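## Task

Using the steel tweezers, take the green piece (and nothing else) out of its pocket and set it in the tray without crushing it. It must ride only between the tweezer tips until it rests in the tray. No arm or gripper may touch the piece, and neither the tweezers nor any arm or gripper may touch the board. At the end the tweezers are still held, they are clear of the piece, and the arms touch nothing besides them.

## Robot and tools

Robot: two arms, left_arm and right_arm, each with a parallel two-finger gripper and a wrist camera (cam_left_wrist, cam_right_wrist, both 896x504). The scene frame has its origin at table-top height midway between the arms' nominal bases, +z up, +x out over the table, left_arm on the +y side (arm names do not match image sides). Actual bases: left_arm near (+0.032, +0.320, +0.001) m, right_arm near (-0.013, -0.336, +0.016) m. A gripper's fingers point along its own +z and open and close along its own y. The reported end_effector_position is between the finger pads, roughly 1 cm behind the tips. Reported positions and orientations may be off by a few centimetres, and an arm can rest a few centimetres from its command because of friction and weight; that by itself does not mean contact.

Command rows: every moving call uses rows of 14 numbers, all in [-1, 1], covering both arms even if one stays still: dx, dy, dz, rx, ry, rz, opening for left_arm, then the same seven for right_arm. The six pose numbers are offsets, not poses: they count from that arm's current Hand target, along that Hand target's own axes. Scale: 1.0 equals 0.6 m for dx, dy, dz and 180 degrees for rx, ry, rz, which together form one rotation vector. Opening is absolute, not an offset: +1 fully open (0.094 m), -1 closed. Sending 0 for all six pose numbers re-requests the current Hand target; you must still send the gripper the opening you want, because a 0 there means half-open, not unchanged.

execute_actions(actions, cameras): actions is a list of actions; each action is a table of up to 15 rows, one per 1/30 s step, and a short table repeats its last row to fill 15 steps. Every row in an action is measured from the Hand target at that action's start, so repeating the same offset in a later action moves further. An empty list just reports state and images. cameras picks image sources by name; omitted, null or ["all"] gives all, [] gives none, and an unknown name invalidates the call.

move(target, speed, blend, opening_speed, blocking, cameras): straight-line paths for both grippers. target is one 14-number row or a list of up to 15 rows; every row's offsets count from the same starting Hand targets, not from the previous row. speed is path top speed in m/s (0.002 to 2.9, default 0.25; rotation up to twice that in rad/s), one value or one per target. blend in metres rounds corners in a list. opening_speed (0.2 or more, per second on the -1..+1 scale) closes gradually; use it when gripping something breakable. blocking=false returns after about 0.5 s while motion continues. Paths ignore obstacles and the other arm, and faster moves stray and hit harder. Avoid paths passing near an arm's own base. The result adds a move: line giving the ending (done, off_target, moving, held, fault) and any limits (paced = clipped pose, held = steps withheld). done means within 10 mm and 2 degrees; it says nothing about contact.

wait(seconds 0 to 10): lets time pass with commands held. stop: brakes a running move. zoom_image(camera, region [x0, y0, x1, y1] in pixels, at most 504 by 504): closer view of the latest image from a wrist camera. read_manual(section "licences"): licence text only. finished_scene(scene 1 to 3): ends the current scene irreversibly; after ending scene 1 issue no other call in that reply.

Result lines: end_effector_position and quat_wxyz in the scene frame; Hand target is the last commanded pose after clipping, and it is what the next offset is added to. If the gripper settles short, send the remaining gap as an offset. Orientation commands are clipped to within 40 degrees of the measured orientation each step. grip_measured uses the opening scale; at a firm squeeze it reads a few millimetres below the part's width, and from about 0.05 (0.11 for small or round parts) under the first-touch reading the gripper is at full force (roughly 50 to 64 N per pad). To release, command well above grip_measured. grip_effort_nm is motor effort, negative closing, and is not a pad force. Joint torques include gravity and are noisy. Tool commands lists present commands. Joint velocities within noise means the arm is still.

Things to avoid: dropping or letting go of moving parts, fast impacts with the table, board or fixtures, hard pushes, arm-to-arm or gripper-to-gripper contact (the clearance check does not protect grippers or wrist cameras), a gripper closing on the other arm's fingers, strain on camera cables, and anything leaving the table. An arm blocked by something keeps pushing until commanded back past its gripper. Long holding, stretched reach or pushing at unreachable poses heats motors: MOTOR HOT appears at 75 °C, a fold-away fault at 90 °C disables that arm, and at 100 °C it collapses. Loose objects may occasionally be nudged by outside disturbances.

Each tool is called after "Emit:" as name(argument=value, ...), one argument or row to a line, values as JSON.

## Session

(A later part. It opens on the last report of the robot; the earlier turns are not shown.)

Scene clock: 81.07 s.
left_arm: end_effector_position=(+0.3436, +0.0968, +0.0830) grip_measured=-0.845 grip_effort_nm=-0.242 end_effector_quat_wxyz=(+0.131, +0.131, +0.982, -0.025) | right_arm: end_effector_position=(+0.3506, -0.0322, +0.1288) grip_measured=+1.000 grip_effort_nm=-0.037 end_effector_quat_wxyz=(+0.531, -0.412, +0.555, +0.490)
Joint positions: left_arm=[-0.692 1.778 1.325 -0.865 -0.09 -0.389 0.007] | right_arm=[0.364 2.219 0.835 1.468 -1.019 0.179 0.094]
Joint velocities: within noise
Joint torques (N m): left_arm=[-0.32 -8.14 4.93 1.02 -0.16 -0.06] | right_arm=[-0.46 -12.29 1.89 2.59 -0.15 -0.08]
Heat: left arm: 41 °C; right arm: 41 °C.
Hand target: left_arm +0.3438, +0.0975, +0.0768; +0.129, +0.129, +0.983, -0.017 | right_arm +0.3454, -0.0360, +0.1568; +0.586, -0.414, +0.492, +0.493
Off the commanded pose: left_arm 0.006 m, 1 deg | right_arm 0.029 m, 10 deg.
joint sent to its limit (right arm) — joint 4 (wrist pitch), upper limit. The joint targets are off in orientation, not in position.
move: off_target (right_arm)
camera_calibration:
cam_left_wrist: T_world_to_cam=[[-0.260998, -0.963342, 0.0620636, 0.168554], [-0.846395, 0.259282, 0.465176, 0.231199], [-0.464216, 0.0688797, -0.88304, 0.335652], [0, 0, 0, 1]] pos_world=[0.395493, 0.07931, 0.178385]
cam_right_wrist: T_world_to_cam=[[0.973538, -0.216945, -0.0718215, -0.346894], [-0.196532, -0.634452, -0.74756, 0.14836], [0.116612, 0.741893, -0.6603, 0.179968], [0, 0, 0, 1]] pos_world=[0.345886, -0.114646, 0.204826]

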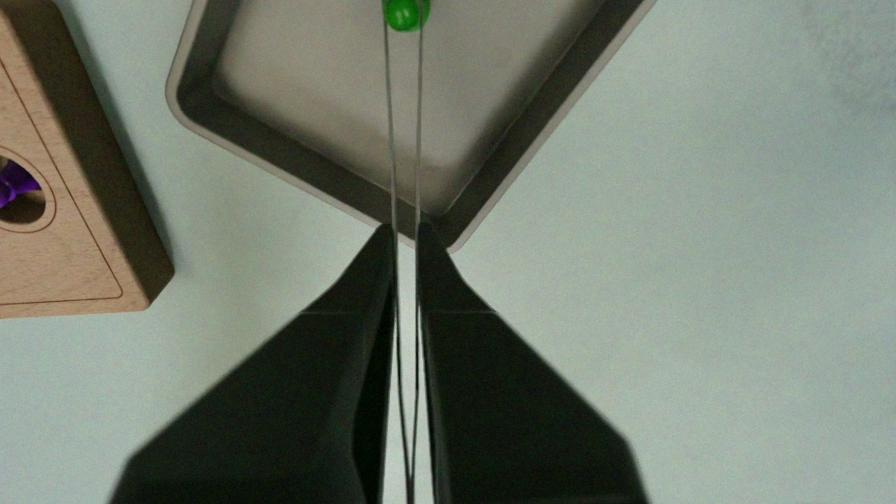

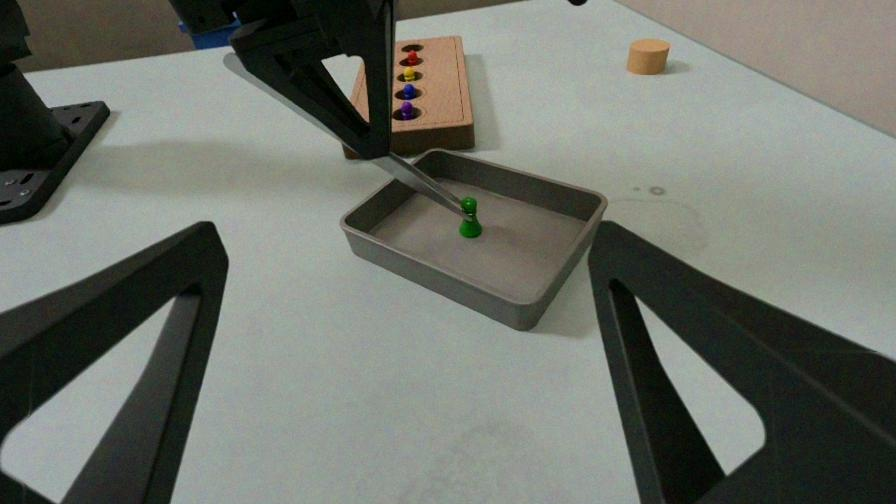

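Emit:
move(
  target=[0.0035,0,0.0129,0,0,0,-0.85,0,0,0,0,0,0,1],
  speed=0.04,
)

Emit:
zoom_image(
  camera="cam_right_wrist",
  region=[410, 150, 540, 270],
)

Scene clock: 84.17 s.
left_arm: end_effector_position=(+0.3445, +0.0963, +0.0782) grip_measured=-0.845 grip_effort_nm=-0.247 end_effector_quat_wxyz=(+0.135, +0.131, +0.982, -0.027) | right_arm: end_effector_position=(+0.3506, -0.0322, +0.1288) grip_measured=+1.000 grip_effort_nm=-0.037 end_effector_quat_wxyz=(+0.531, -0.412, +0.555, +0.490)
Joint positions: left_arm=[-0.692 1.778 1.303 -0.834 -0.09 -0.39 0.007] | right_arm=[0.364 2.219 0.835 1.468 -1.019 0.178 0.094]
Joint velocities: within noise
Joint torques (N m): left_arm=[-0.35 -7.35 4.85 1.05 -0.17 -0.07] | right_arm=[-0.46 -12.29 1.91 2.58 -0.14 -0.08]
Heat: left arm: 41 °C; right arm: 41 °C.
Hand target: left_arm +0.3438, +0.0974, +0.0688; +0.129, +0.129, +0.983, -0.017 | right_arm +0.3454, -0.0360, +0.1568; +0.586, -0.414, +0.492, +0.493
Off the commanded pose: left_arm 0.010 m, 1 deg | right_arm 0.029 m, 10 deg.
joint sent to its limit (right arm) — joint 4 (wrist pitch), upper limit. The joint targets are off in orientation, not in position.
move: off_target (right_arm)
camera_calibration:
cam_left_wrist: T_world_to_cam=[[-0.260878, -0.963174, 0.0651074, 0.168276], [-0.850061, 0.261158, 0.457375, 0.235984], [-0.457535, 0.0639737, -0.886887, 0.330452], [0, 0, 0, 1]] pos_world=[0.395694, 0.0793095, 0.174185]
cam_right_wrist: T_world_to_cam=[[0.973568, -0.217068, -0.071036, -0.34707], [-0.196025, -0.634524, -0.747631, 0.148265], [0.117213, 0.741795, -0.660304, 0.179815], [0, 0, 0, 1]] pos_world=[0.345884, -0.114646, 0.204926]

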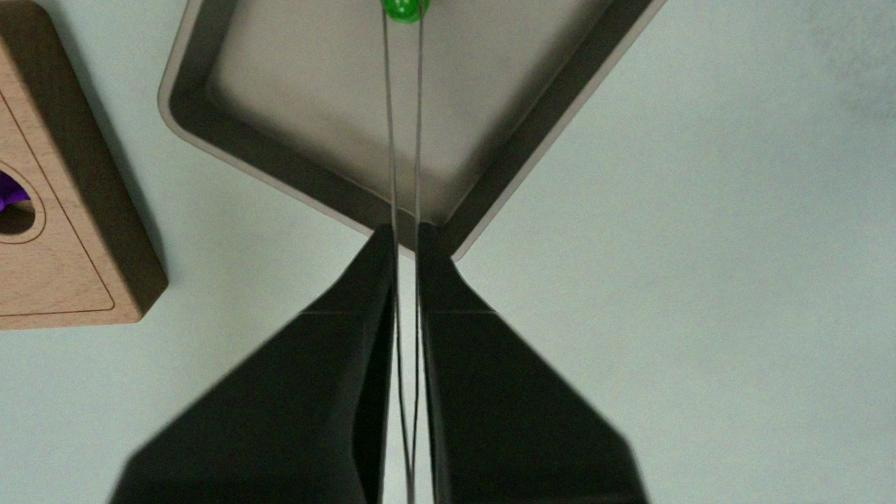

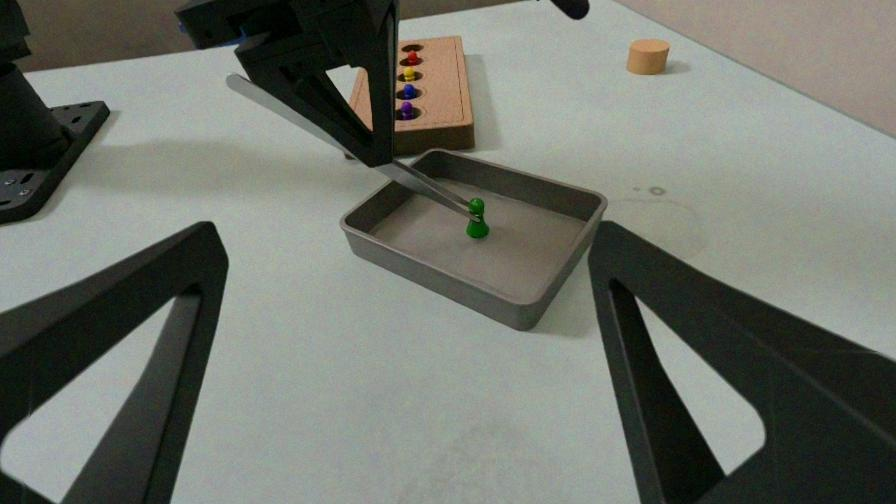

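Scaled by 3.877 from the camera's 896x504 image, which has a finer 1280x720 frame.

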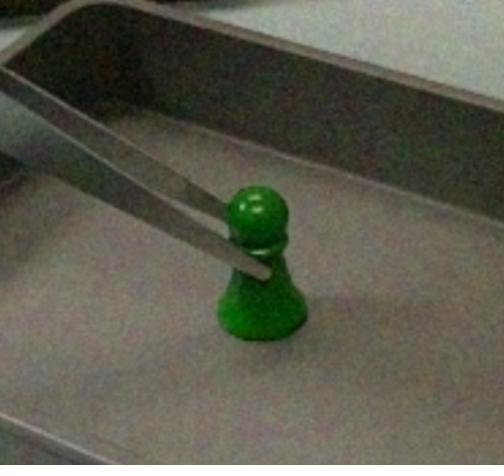

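Emit:
move(
  target=[0,0,0,0,0,0,-0.80,0,0,0,0,0,0,1],
  speed=0.04,
  opening_speed=0.2,
)

Emit:
zoom_image(
  camera="cam_right_wrist",
  region=[410, 150, 540, 270],
)

Emit:
zoom_image(
  camera="cam_left_wrist",
  region=[340, 0, 500, 100],
)

Scene clock: 86.40 s.
left_arm: end_effector_position=(+0.3445, +0.0963, +0.0762) grip_measured=-0.801 grip_effort_nm=0.032 end_effector_quat_wxyz=(+0.133, +0.131, +0.982, -0.026) | right_arm: end_effector_position=(+0.3506, -0.0322, +0.1288) grip_measured=+1.000 grip_effort_nm=-0.022 end_effector_quat_wxyz=(+0.531, -0.412, +0.555, +0.490)
Joint positions: left_arm=[-0.692 1.784 1.303 -0.833 -0.09 -0.39 0.009] | right_arm=[0.364 2.219 0.835 1.468 -1.019 0.178 0.094]
Joint velocities: within noise
Joint torques (N m): left_arm=[-0.34 -7.94 4.81 1.02 -0.19 -0.06] | right_arm=[-0.46 -12.29 1.91 2.59 -0.14 -0.07]
Heat: left arm: 41 °C; right arm: 42 °C.
Hand target: left_arm +0.3438, +0.0974, +0.0689; +0.129, +0.129, +0.983, -0.017 | right_arm +0.3455, -0.0360, +0.1568; +0.586, -0.414, +0.493, +0.493
Off the commanded pose: left_arm 0.008 m, 1 deg | right_arm 0.029 m, 10 deg.
joint sent to its limit (right arm) — joint 4 (wrist pitch), upper limit. The joint targets are off in orientation, not in position.
move: off_target (right_arm)
camera_calibration:
cam_left_wrist: T_world_to_cam=[[-0.260662, -0.963351, 0.0633302, 0.168475], [-0.848405, 0.259877, 0.461164, 0.236248], [-0.460721, 0.0664785, -0.885052, 0.329363], [0, 0, 0, 1]] pos_world=[0.396094, 0.0790099, 0.171885]
cam_right_wrist: T_world_to_cam=[[0.973568, -0.217068, -0.071036, -0.34707], [-0.196025, -0.634524, -0.747631, 0.148265], [0.117213, 0.741795, -0.660304, 0.179815], [0, 0, 0, 1]] pos_world=[0.345884, -0.114646, 0.204926]

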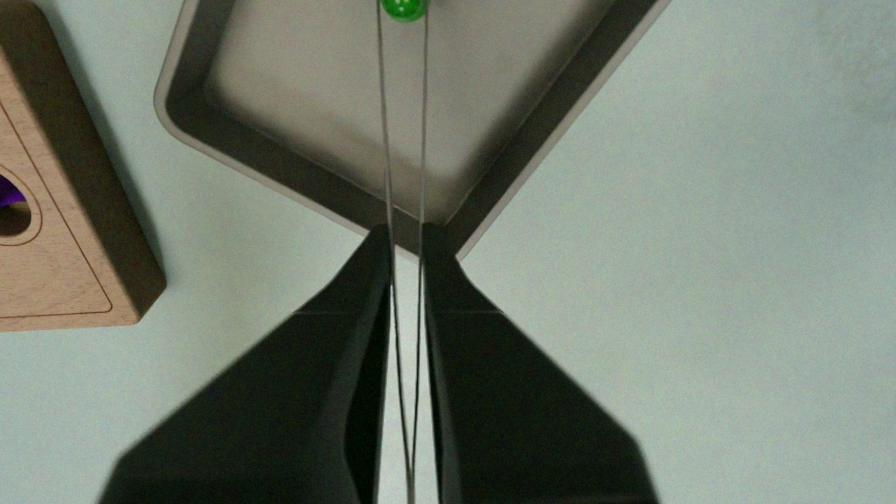

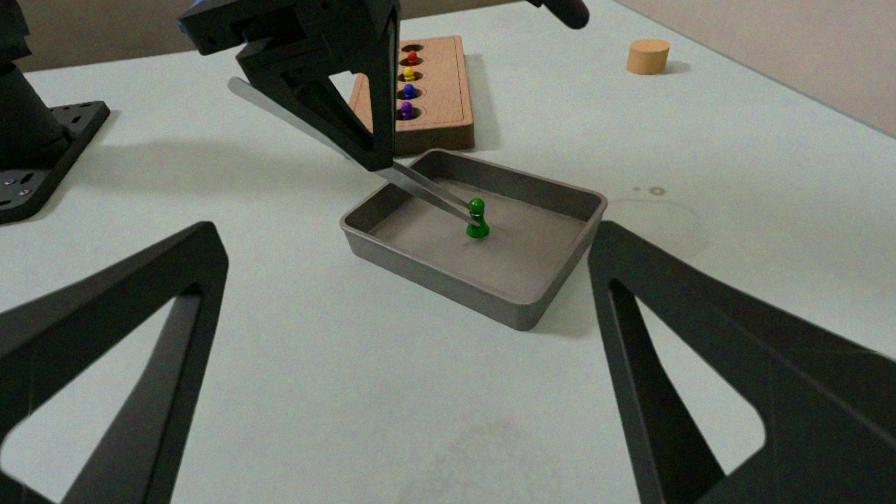

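Scaled by 3.877 from the camera's 896x504 image, which has a finer 1280x720 frame.

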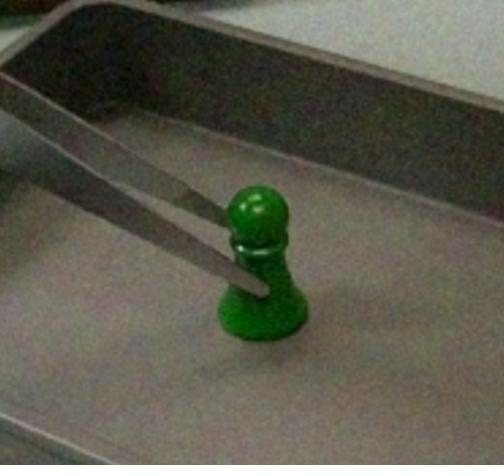

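Scaled by 3.150 from the camera's 896x504 image, which has a finer 1280x720 frame.

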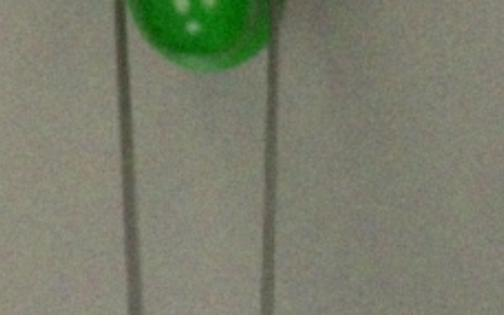

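Emit:
move(
  target=[
    [0,0,0,0,0,0,-0.77,0,0,0,0,0,0,1],
    [0.031,0,-0.091,0,0,0,-0.77,0,0,0,0,0,0,1],
  ],
  speed=0.05,
)

Emit:
zoom_image(
  camera="cam_right_wrist",
  region=[410, 100, 560, 270],
)

Scene clock: 90.23 s.
left_arm: end_effector_position=(+0.3104, +0.1065, +0.0986) grip_measured=-0.771 grip_effort_nm=0.051 end_effector_quat_wxyz=(+0.108, +0.133, +0.985, -0.012) | right_arm: end_effector_position=(+0.3506, -0.0322, +0.1288) grip_measured=+1.000 grip_effort_nm=-0.037 end_effector_quat_wxyz=(+0.531, -0.413, +0.555, +0.490)
Joint positions: left_arm=[-0.733 1.696 1.303 -0.983 -0.098 -0.43 0.011] | right_arm=[0.364 2.219 0.835 1.468 -1.019 0.177 0.094]
Joint velocities: within noise
Joint torques (N m): left_arm=[-0.42 -11.85 6.67 0.64 -0.21 -0.08] | right_arm=[-0.46 -12.29 1.91 2.58 -0.14 -0.07]
Heat: left arm: 41 °C; right arm: 42 °C.
Hand target: left_arm +0.3128, +0.1057, +0.1169; +0.129, +0.129, +0.983, -0.017 | right_arm +0.3455, -0.0360, +0.1568; +0.586, -0.414, +0.493, +0.493
Off the commanded pose: left_arm 0.018 m, 3 deg | right_arm 0.029 m, 10 deg.
joint sent to its limit (right arm) — joint 4 (wrist pitch), upper limit. The joint targets are off in orientation, not in position.
move: off_target (left_arm, right_arm)
camera_calibration:
cam_left_wrist: T_world_to_cam=[[-0.258597, -0.965099, 0.0413666, 0.169824], [-0.826128, 0.243148, 0.508323, 0.184502], [-0.50064, 0.0972766, -0.860173, 0.339465], [0, 0, 0, 1]] pos_world=[0.366288, 0.0860138, 0.191187]
cam_right_wrist: T_world_to_cam=[[0.973609, -0.217119, -0.0703147, -0.347138], [-0.19552, -0.634612, -0.74769, 0.148073], [0.117715, 0.741705, -0.660315, 0.179645], [0, 0, 0, 1]] pos_world=[0.345781, -0.114646, 0.204926]

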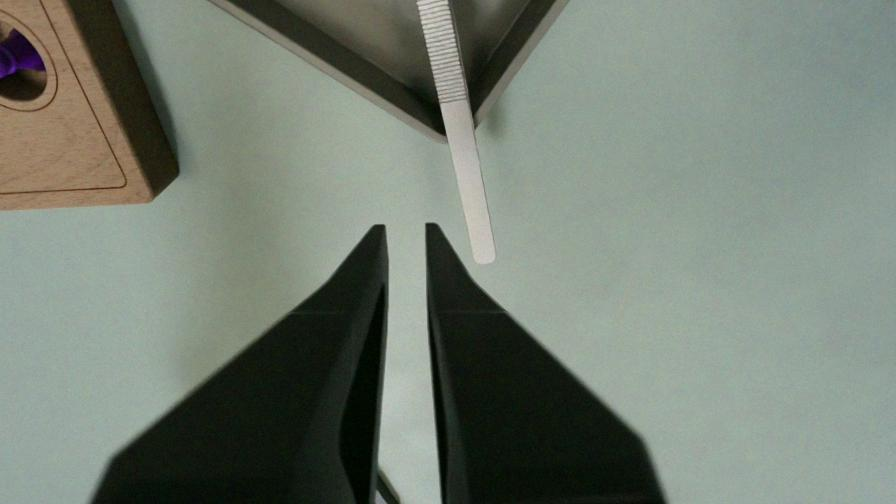

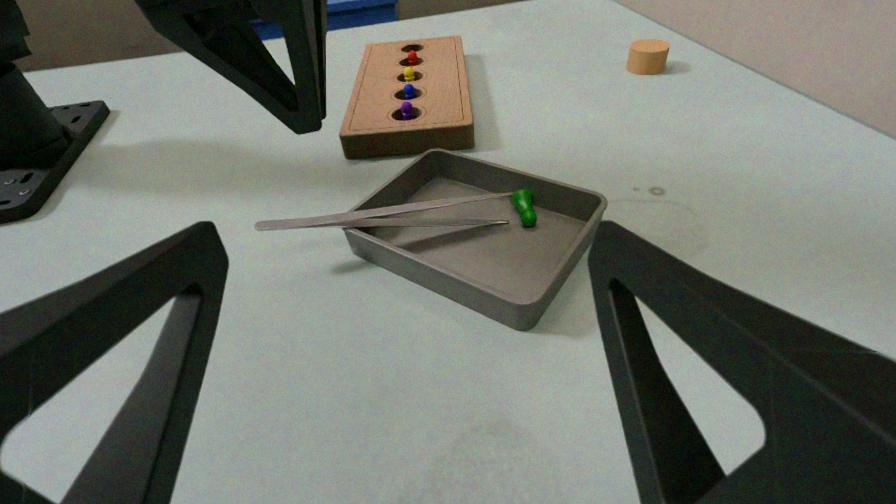

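Scaled by 2.965 from the camera's 896x504 image, which has a finer 1280x720 frame.

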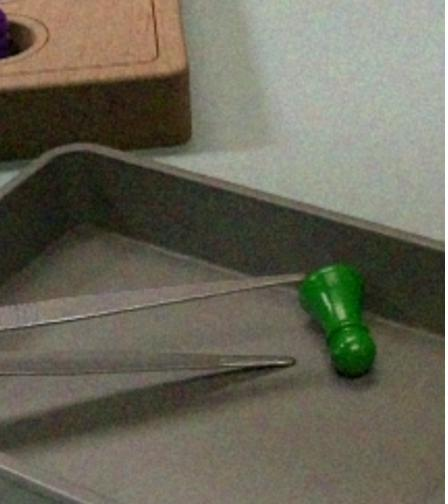

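Emit:
move(
  target=[0.0545,-0.0358,0.0407,-0.0144,0.0549,-0.0819,0.0,0,0,0,0,0,0,1],
  speed=0.1,
)

Emit:
zoom_image(
  camera="cam_right_wrist",
  region=[220, 100, 560, 300],
)

Scene clock: 94.97 s.
left_arm: end_effector_position=(+0.2825, +0.0950, +0.0828) grip_measured=-0.002 grip_effort_nm=0.071 end_effector_quat_wxyz=(+0.048, +0.002, +0.999, -0.001) | right_arm: end_effector_position=(+0.3506, -0.0322, +0.1288) grip_measured=+1.000 grip_effort_nm=-0.037 end_effector_quat_wxyz=(+0.531, -0.413, +0.555, +0.490)
Joint positions: left_arm=[-0.796 1.766 1.34 -1.074 -0.065 -0.763 0.047] | right_arm=[0.364 2.219 0.835 1.468 -1.019 0.177 0.094]
Joint velocities: within noise
Joint torques (N m): left_arm=[-0.38 -7.65 7.1 0.37 0.02 -0.09] | right_arm=[-0.46 -12.29 1.89 2.59 -0.15 -0.07]
Heat: left arm: 41 °C; right arm: 43 °C.
Hand target: left_arm +0.2829, +0.0915, +0.0848; +0.044, +0.000, +0.999, +0.000 | right_arm +0.3455, -0.0360, +0.1568; +0.586, -0.414, +0.493, +0.493
Off the commanded pose: left_arm 0.004 m, 1 deg | right_arm 0.029 m, 10 deg.
joint sent to its limit (right arm) — joint 4 (wrist pitch), upper limit. The joint targets are off in orientation, not in position.
move: off_target (right_arm)
camera_calibration:
cam_left_wrist: T_world_to_cam=[[0.00673425, -0.998812, 0.0482526, 0.0797884], [-0.792676, 0.0240844, 0.609168, 0.175291], [-0.609606, -0.0423509, -0.791572, 0.351332], [0, 0, 0, 1]] pos_world=[0.352586, 0.0903511, 0.167473]
cam_right_wrist: T_world_to_cam=[[0.973641, -0.217096, -0.0699536, -0.34722], [-0.195239, -0.634694, -0.747693, 0.147967], [0.117922, 0.741642, -0.660349, 0.179573], [0, 0, 0, 1]] pos_world=[0.34578, -0.114645, 0.204926]

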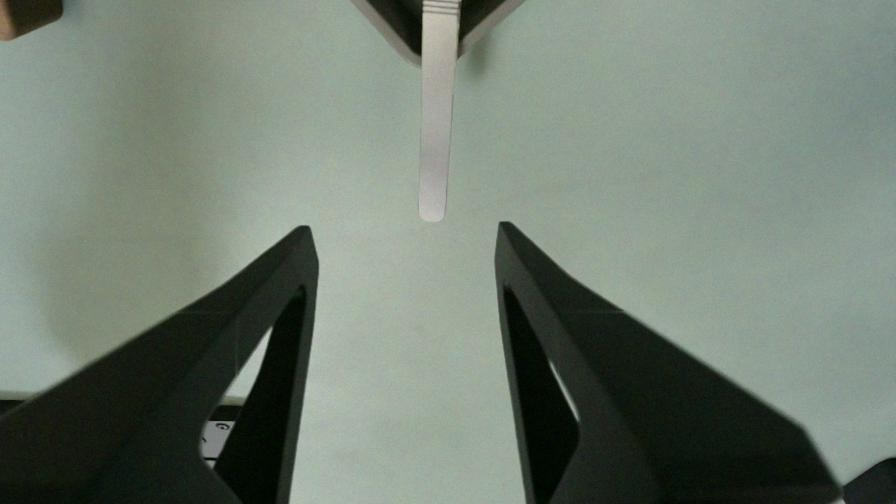

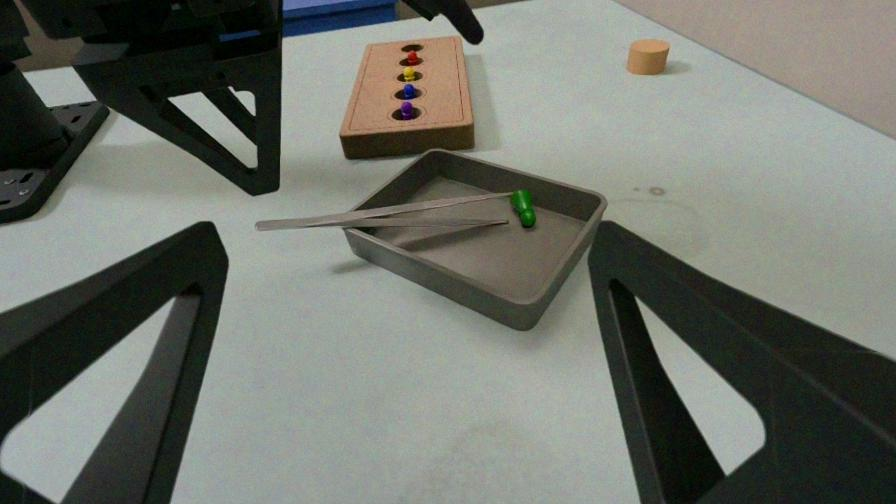

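Scaled by 1.482 from the camera's 896x504 image, which has a finer 1280x720 frame.

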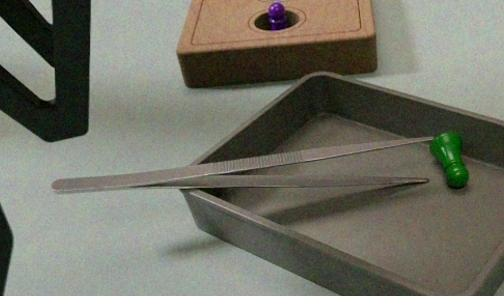

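Emit:
move(
  target=[0.0032,-0.0125,0.1035,0,0,0,-0.2,0,0,0,0,0,0,1],
  speed=0.08,
)

Emit:
zoom_image(
  camera="cam_right_wrist",
  region=[220, 140, 420, 300],
)

Scene clock: 98.20 s.
left_arm: end_effector_position=(+0.2891, +0.0846, +0.0280) grip_measured=-0.198 grip_effort_nm=-0.085 end_effector_quat_wxyz=(+0.050, +0.002, +0.999, -0.003) | right_arm: end_effector_position=(+0.3506, -0.0322, +0.1288) grip_measured=+1.000 grip_effort_nm=-0.027 end_effector_quat_wxyz=(+0.531, -0.413, +0.555, +0.490)
Joint positions: left_arm=[-0.804 1.864 1.237 -0.868 -0.065 -0.772 0.038] | right_arm=[0.364 2.219 0.835 1.468 -1.019 0.177 0.094]
Joint velocities: within noise
Joint torques (N m): left_arm=[-0.43 -8.38 4.51 0.62 0 -0.06] | right_arm=[-0.44 -12.29 1.89 2.58 -0.14 -0.07]
Heat: left arm: 41 °C; right arm: 43 °C.
Hand target: left_arm +0.2864, +0.0840, +0.0227; +0.044, +0.000, +0.999, +0.000 | right_arm +0.3455, -0.0360, +0.1568; +0.586, -0.414, +0.493, +0.493
Off the commanded pose: left_arm 0.006 m, 1 deg | right_arm 0.029 m, 10 deg.
joint sent to its limit (right arm) — joint 4 (wrist pitch), upper limit. The joint targets are off in orientation, not in position.
move: off_target (right_arm)
camera_calibration:
cam_left_wrist: T_world_to_cam=[[0.00762596, -0.998571, 0.0529037, 0.0715215], [-0.794647, 0.026064, 0.606512, 0.214654], [-0.607024, -0.046665, -0.793312, 0.311284], [0, 0, 0, 1]] pos_world=[0.358986, 0.0803506, 0.112972]
cam_right_wrist: T_world_to_cam=[[0.973641, -0.217096, -0.0699536, -0.34722], [-0.195239, -0.634694, -0.747693, 0.147967], [0.117922, 0.741642, -0.660349, 0.179573], [0, 0, 0, 1]] pos_world=[0.34578, -0.114645, 0.204926]

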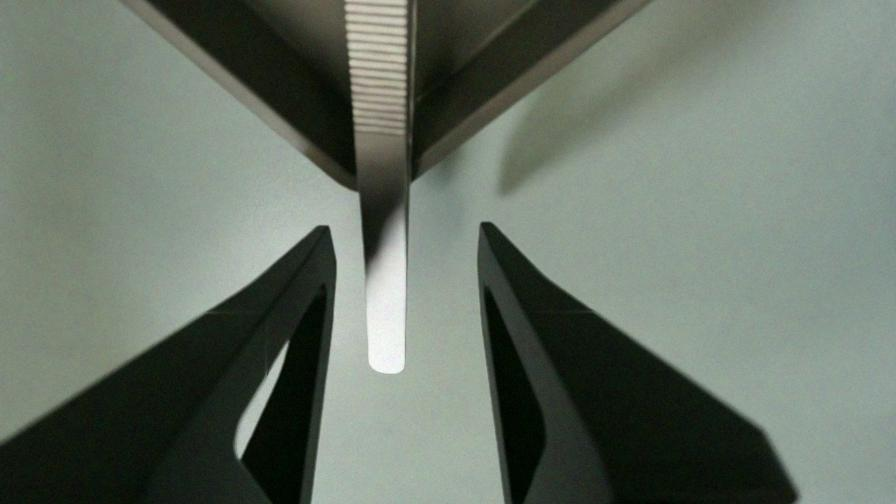

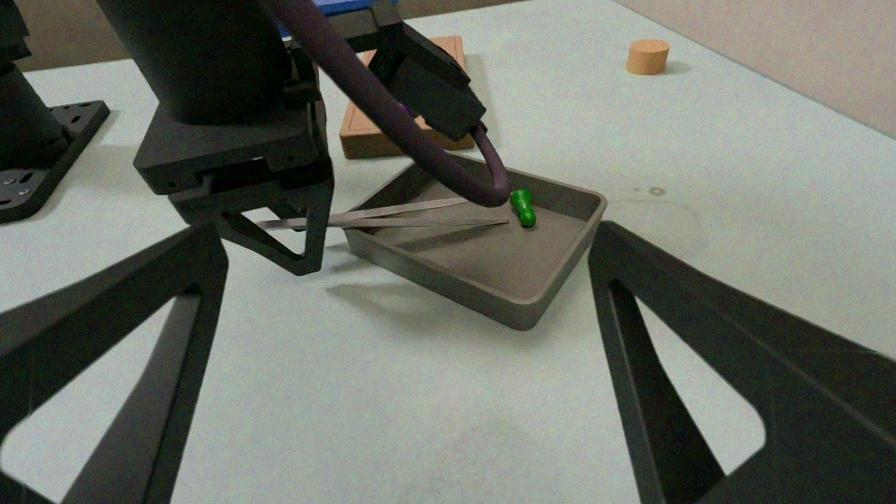

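Scaled by 2.520 from the camera's 896x504 image, which has a finer 1280x720 frame.

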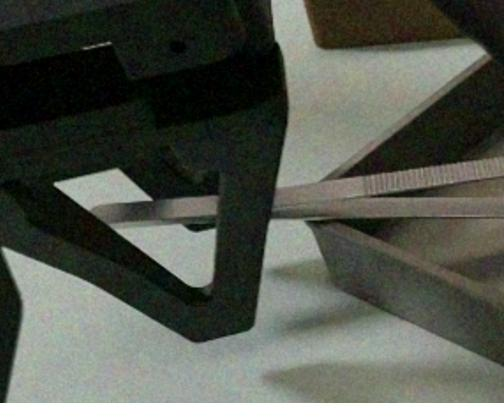

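Emit:
move(
  target=[0,0.009,0,0,0,0,-0.2,0,0,0,0,0,0,1],
  speed=0.05,
  cameras=["cam_left_wrist"],
)

Scene clock: 99.93 s.
left_arm: end_effector_position=(+0.2864, +0.0872, +0.0243) grip_measured=-0.198 grip_effort_nm=-0.081 end_effector_quat_wxyz=(+0.046, +0.002, +0.999, +0.000) | right_arm: end_effector_position=(+0.3506, -0.0322, +0.1288) grip_measured=+1.000 grip_effort_nm=-0.037 end_effector_quat_wxyz=(+0.531, -0.413, +0.555, +0.490)
Joint positions: left_arm=[-0.804 1.864 1.222 -0.862 -0.065 -0.773 0.038] | right_arm=[0.364 2.219 0.835 1.468 -1.019 0.176 0.094]
Joint velocities: within noise
Joint torques (N m): left_arm=[0.58 -9.55 4.29 0.61 0 0.05] | right_arm=[-0.46 -12.29 1.89 2.59 -0.14 -0.06]
Heat: left arm: 41 °C; right arm: 44 °C.
Hand target: left_arm +0.2864, +0.0893, +0.0228; +0.044, +0.000, +0.999, +0.000 | right_arm +0.3455, -0.0360, +0.1568; +0.586, -0.414, +0.492, +0.493
Off the commanded pose: left_arm 0.003 m, 0 deg | right_arm 0.029 m, 10 deg.
joint sent to its limit (right arm) — joint 4 (wrist pitch), upper limit. The joint targets are off in orientation, not in position.
move: off_target (right_arm)
camera_calibration:
cam_left_wrist: T_world_to_cam=[[0.00833821, -0.998884, 0.0464788, 0.0743289], [-0.790382, 0.0218894, 0.612223, 0.213598], [-0.612557, -0.0418409, -0.789318, 0.307858], [0, 0, 0, 1]] pos_world=[0.356785, 0.0824515, 0.108773]
Images, in order (width x height): cam_left_wrist 896x504.

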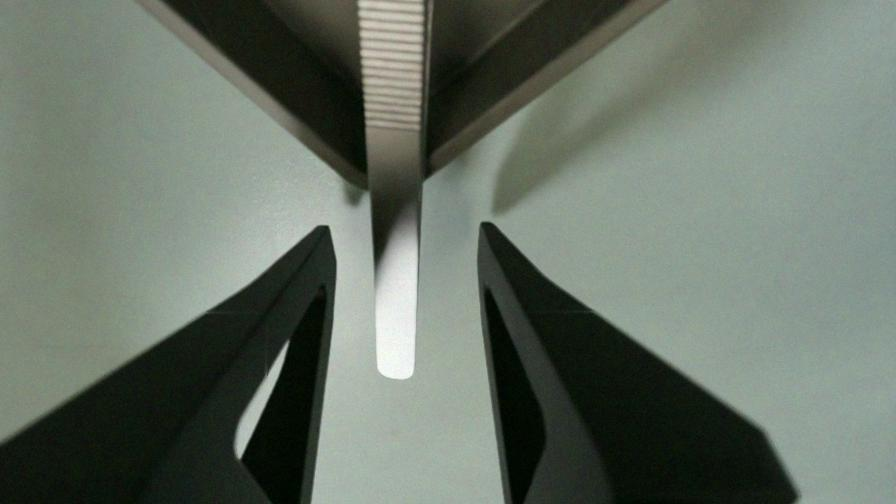

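Emit:
move(
  target=[0,0,0,0,0,0,-0.85,0,0,0,0,0,0,1],
  speed=0.05,
  opening_speed=0.6,
)

Scene clock: 102.60 s.
left_arm: end_effector_position=(+0.2866, +0.0870, +0.0244) grip_measured=-0.832 grip_effort_nm=-0.969 end_effector_quat_wxyz=(+0.047, +0.001, +0.999, -0.001) | right_arm: end_effector_position=(+0.3505, -0.0322, +0.1288) grip_measured=+1.000 grip_effort_nm=-0.032 end_effector_quat_wxyz=(+0.531, -0.413, +0.555, +0.490)
Joint positions: left_arm=[-0.804 1.864 1.222 -0.861 -0.065 -0.773 0.008] | right_arm=[0.364 2.219 0.835 1.468 -1.019 0.176 0.094]
Joint velocities: within noise
Joint torques (N m): left_arm=[0.57 -9.46 4.26 0.63 0.02 0.07] | right_arm=[-0.46 -12.3 1.91 2.59 -0.14 -0.06]
Heat: left arm: 41 °C; right arm: 44 °C.
Hand target: left_arm +0.2865, +0.0894, +0.0228; +0.044, +0.000, +0.999, +0.000 | right_arm +0.3454, -0.0360, +0.1568; +0.586, -0.414, +0.492, +0.493
Off the commanded pose: left_arm 0.003 m, 0 deg | right_arm 0.029 m, 10 deg.
joint sent to its limit (right arm) — joint 4 (wrist pitch), upper limit. The joint targets are off in orientation, not in position.
move: off_target (right_arm)
camera_calibration:
cam_left_wrist: T_world_to_cam=[[0.00827773, -0.998848, 0.0472628, 0.0741558], [-0.790874, 0.0223836, 0.611569, 0.213903], [-0.611922, -0.0424413, -0.789778, 0.307928], [0, 0, 0, 1]] pos_world=[0.356985, 0.0823514, 0.108873]
cam_right_wrist: T_world_to_cam=[[0.973743, -0.216765, -0.0695519, -0.347201], [-0.194732, -0.634865, -0.74768, 0.147749], [0.117915, 0.741592, -0.660407, 0.179593], [0, 0, 0, 1]] pos_world=[0.34568, -0.114645, 0.204925]

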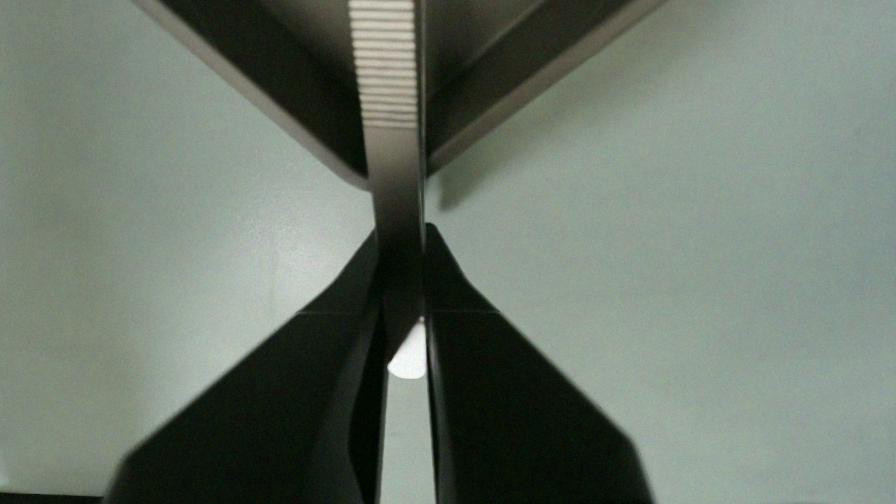

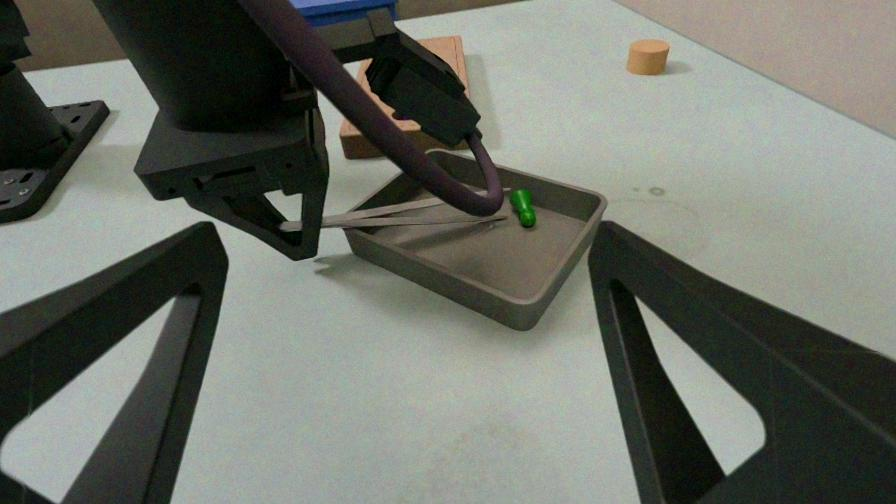

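Emit:
move(
  target=[0.04,0,-0.1205,0,0,0,-0.9,0,0,0,0,0,0,1],
  speed=0.08,
)

Emit:
zoom_image(
  camera="cam_right_wrist",
  region=[220, 70, 620, 330],
)

Scene clock: 104.90 s.
left_arm: end_effector_position=(+0.2544, +0.0932, +0.0755) grip_measured=-0.835 grip_effort_nm=-1.033 end_effector_quat_wxyz=(+0.030, +0.003, +0.999, +0.015) | right_arm: end_effector_position=(+0.3505, -0.0322, +0.1288) grip_measured=+1.000 grip_effort_nm=-0.037 end_effector_quat_wxyz=(+0.531, -0.413, +0.555, +0.490)
Joint positions: left_arm=[-0.861 1.749 1.292 -1.095 -0.065 -0.828 0.008] | right_arm=[0.364 2.219 0.835 1.468 -1.019 0.176 0.094]
Joint velocities: within noise
Joint torques (N m): left_arm=[-0.43 -11.93 6.78 0.27 -0.01 -0.07] | right_arm=[-0.46 -12.29 1.91 2.58 -0.15 -0.06]
Heat: left arm: 41 °C; right arm: 44 °C.
Hand target: left_arm +0.2562, +0.0894, +0.0927; +0.044, +0.000, +0.999, +0.000 | right_arm +0.3454, -0.0360, +0.1568; +0.586, -0.414, +0.492, +0.493
Off the commanded pose: left_arm 0.018 m, 2 deg | right_arm 0.029 m, 10 deg.
joint sent to its limit (right arm) — joint 4 (wrist pitch), upper limit. The joint targets are off in orientation, not in position.
move: off_target (left_arm, right_arm)
camera_calibration:
cam_left_wrist: T_world_to_cam=[[0.00735544, -0.99984, 0.016293, 0.0808666], [-0.770361, 0.00472266, 0.637591, 0.151465], [-0.637566, -0.0172412, -0.770203, 0.331564], [0, 0, 0, 1]] pos_world=[0.327482, 0.085855, 0.157481]
cam_right_wrist: T_world_to_cam=[[0.973743, -0.216765, -0.0695519, -0.347201], [-0.194732, -0.634865, -0.74768, 0.147749], [0.117915, 0.741592, -0.660407, 0.179593], [0, 0, 0, 1]] pos_world=[0.34568, -0.114645, 0.204925]

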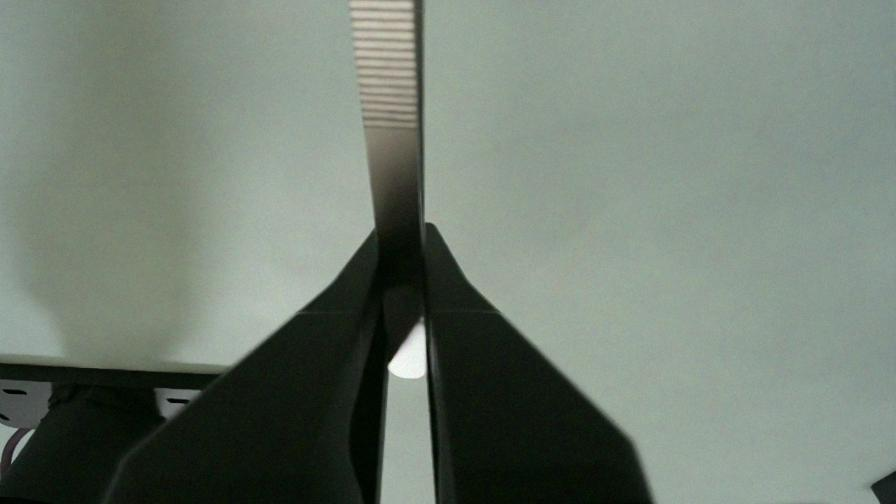

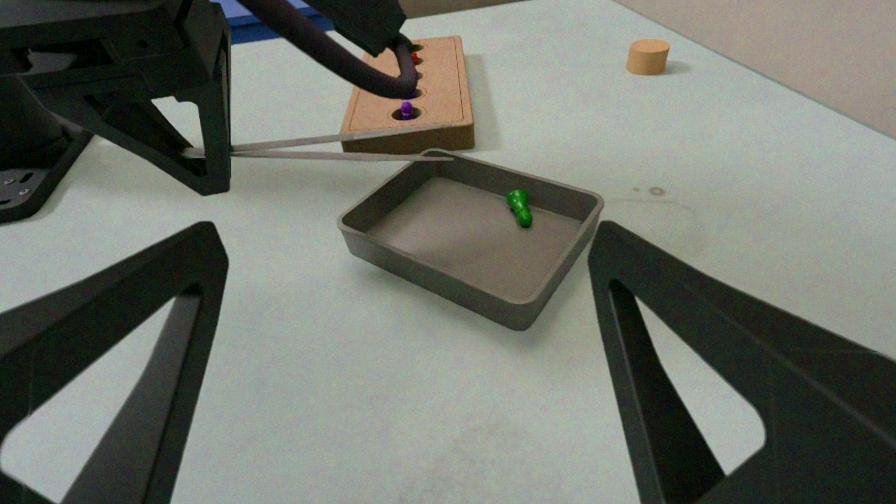

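Scaled by 1.260 from the camera's 896x504 image, which has a finer 1280x720 frame.

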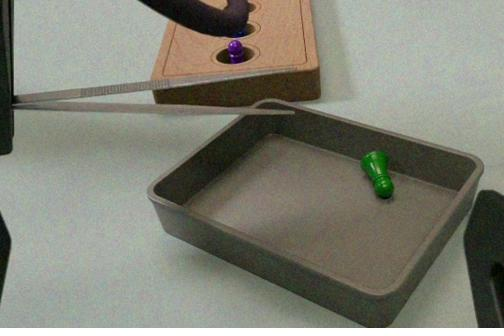

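Emit:
finished_scene(
  scene=2,
)

The scene is finished: the task was done.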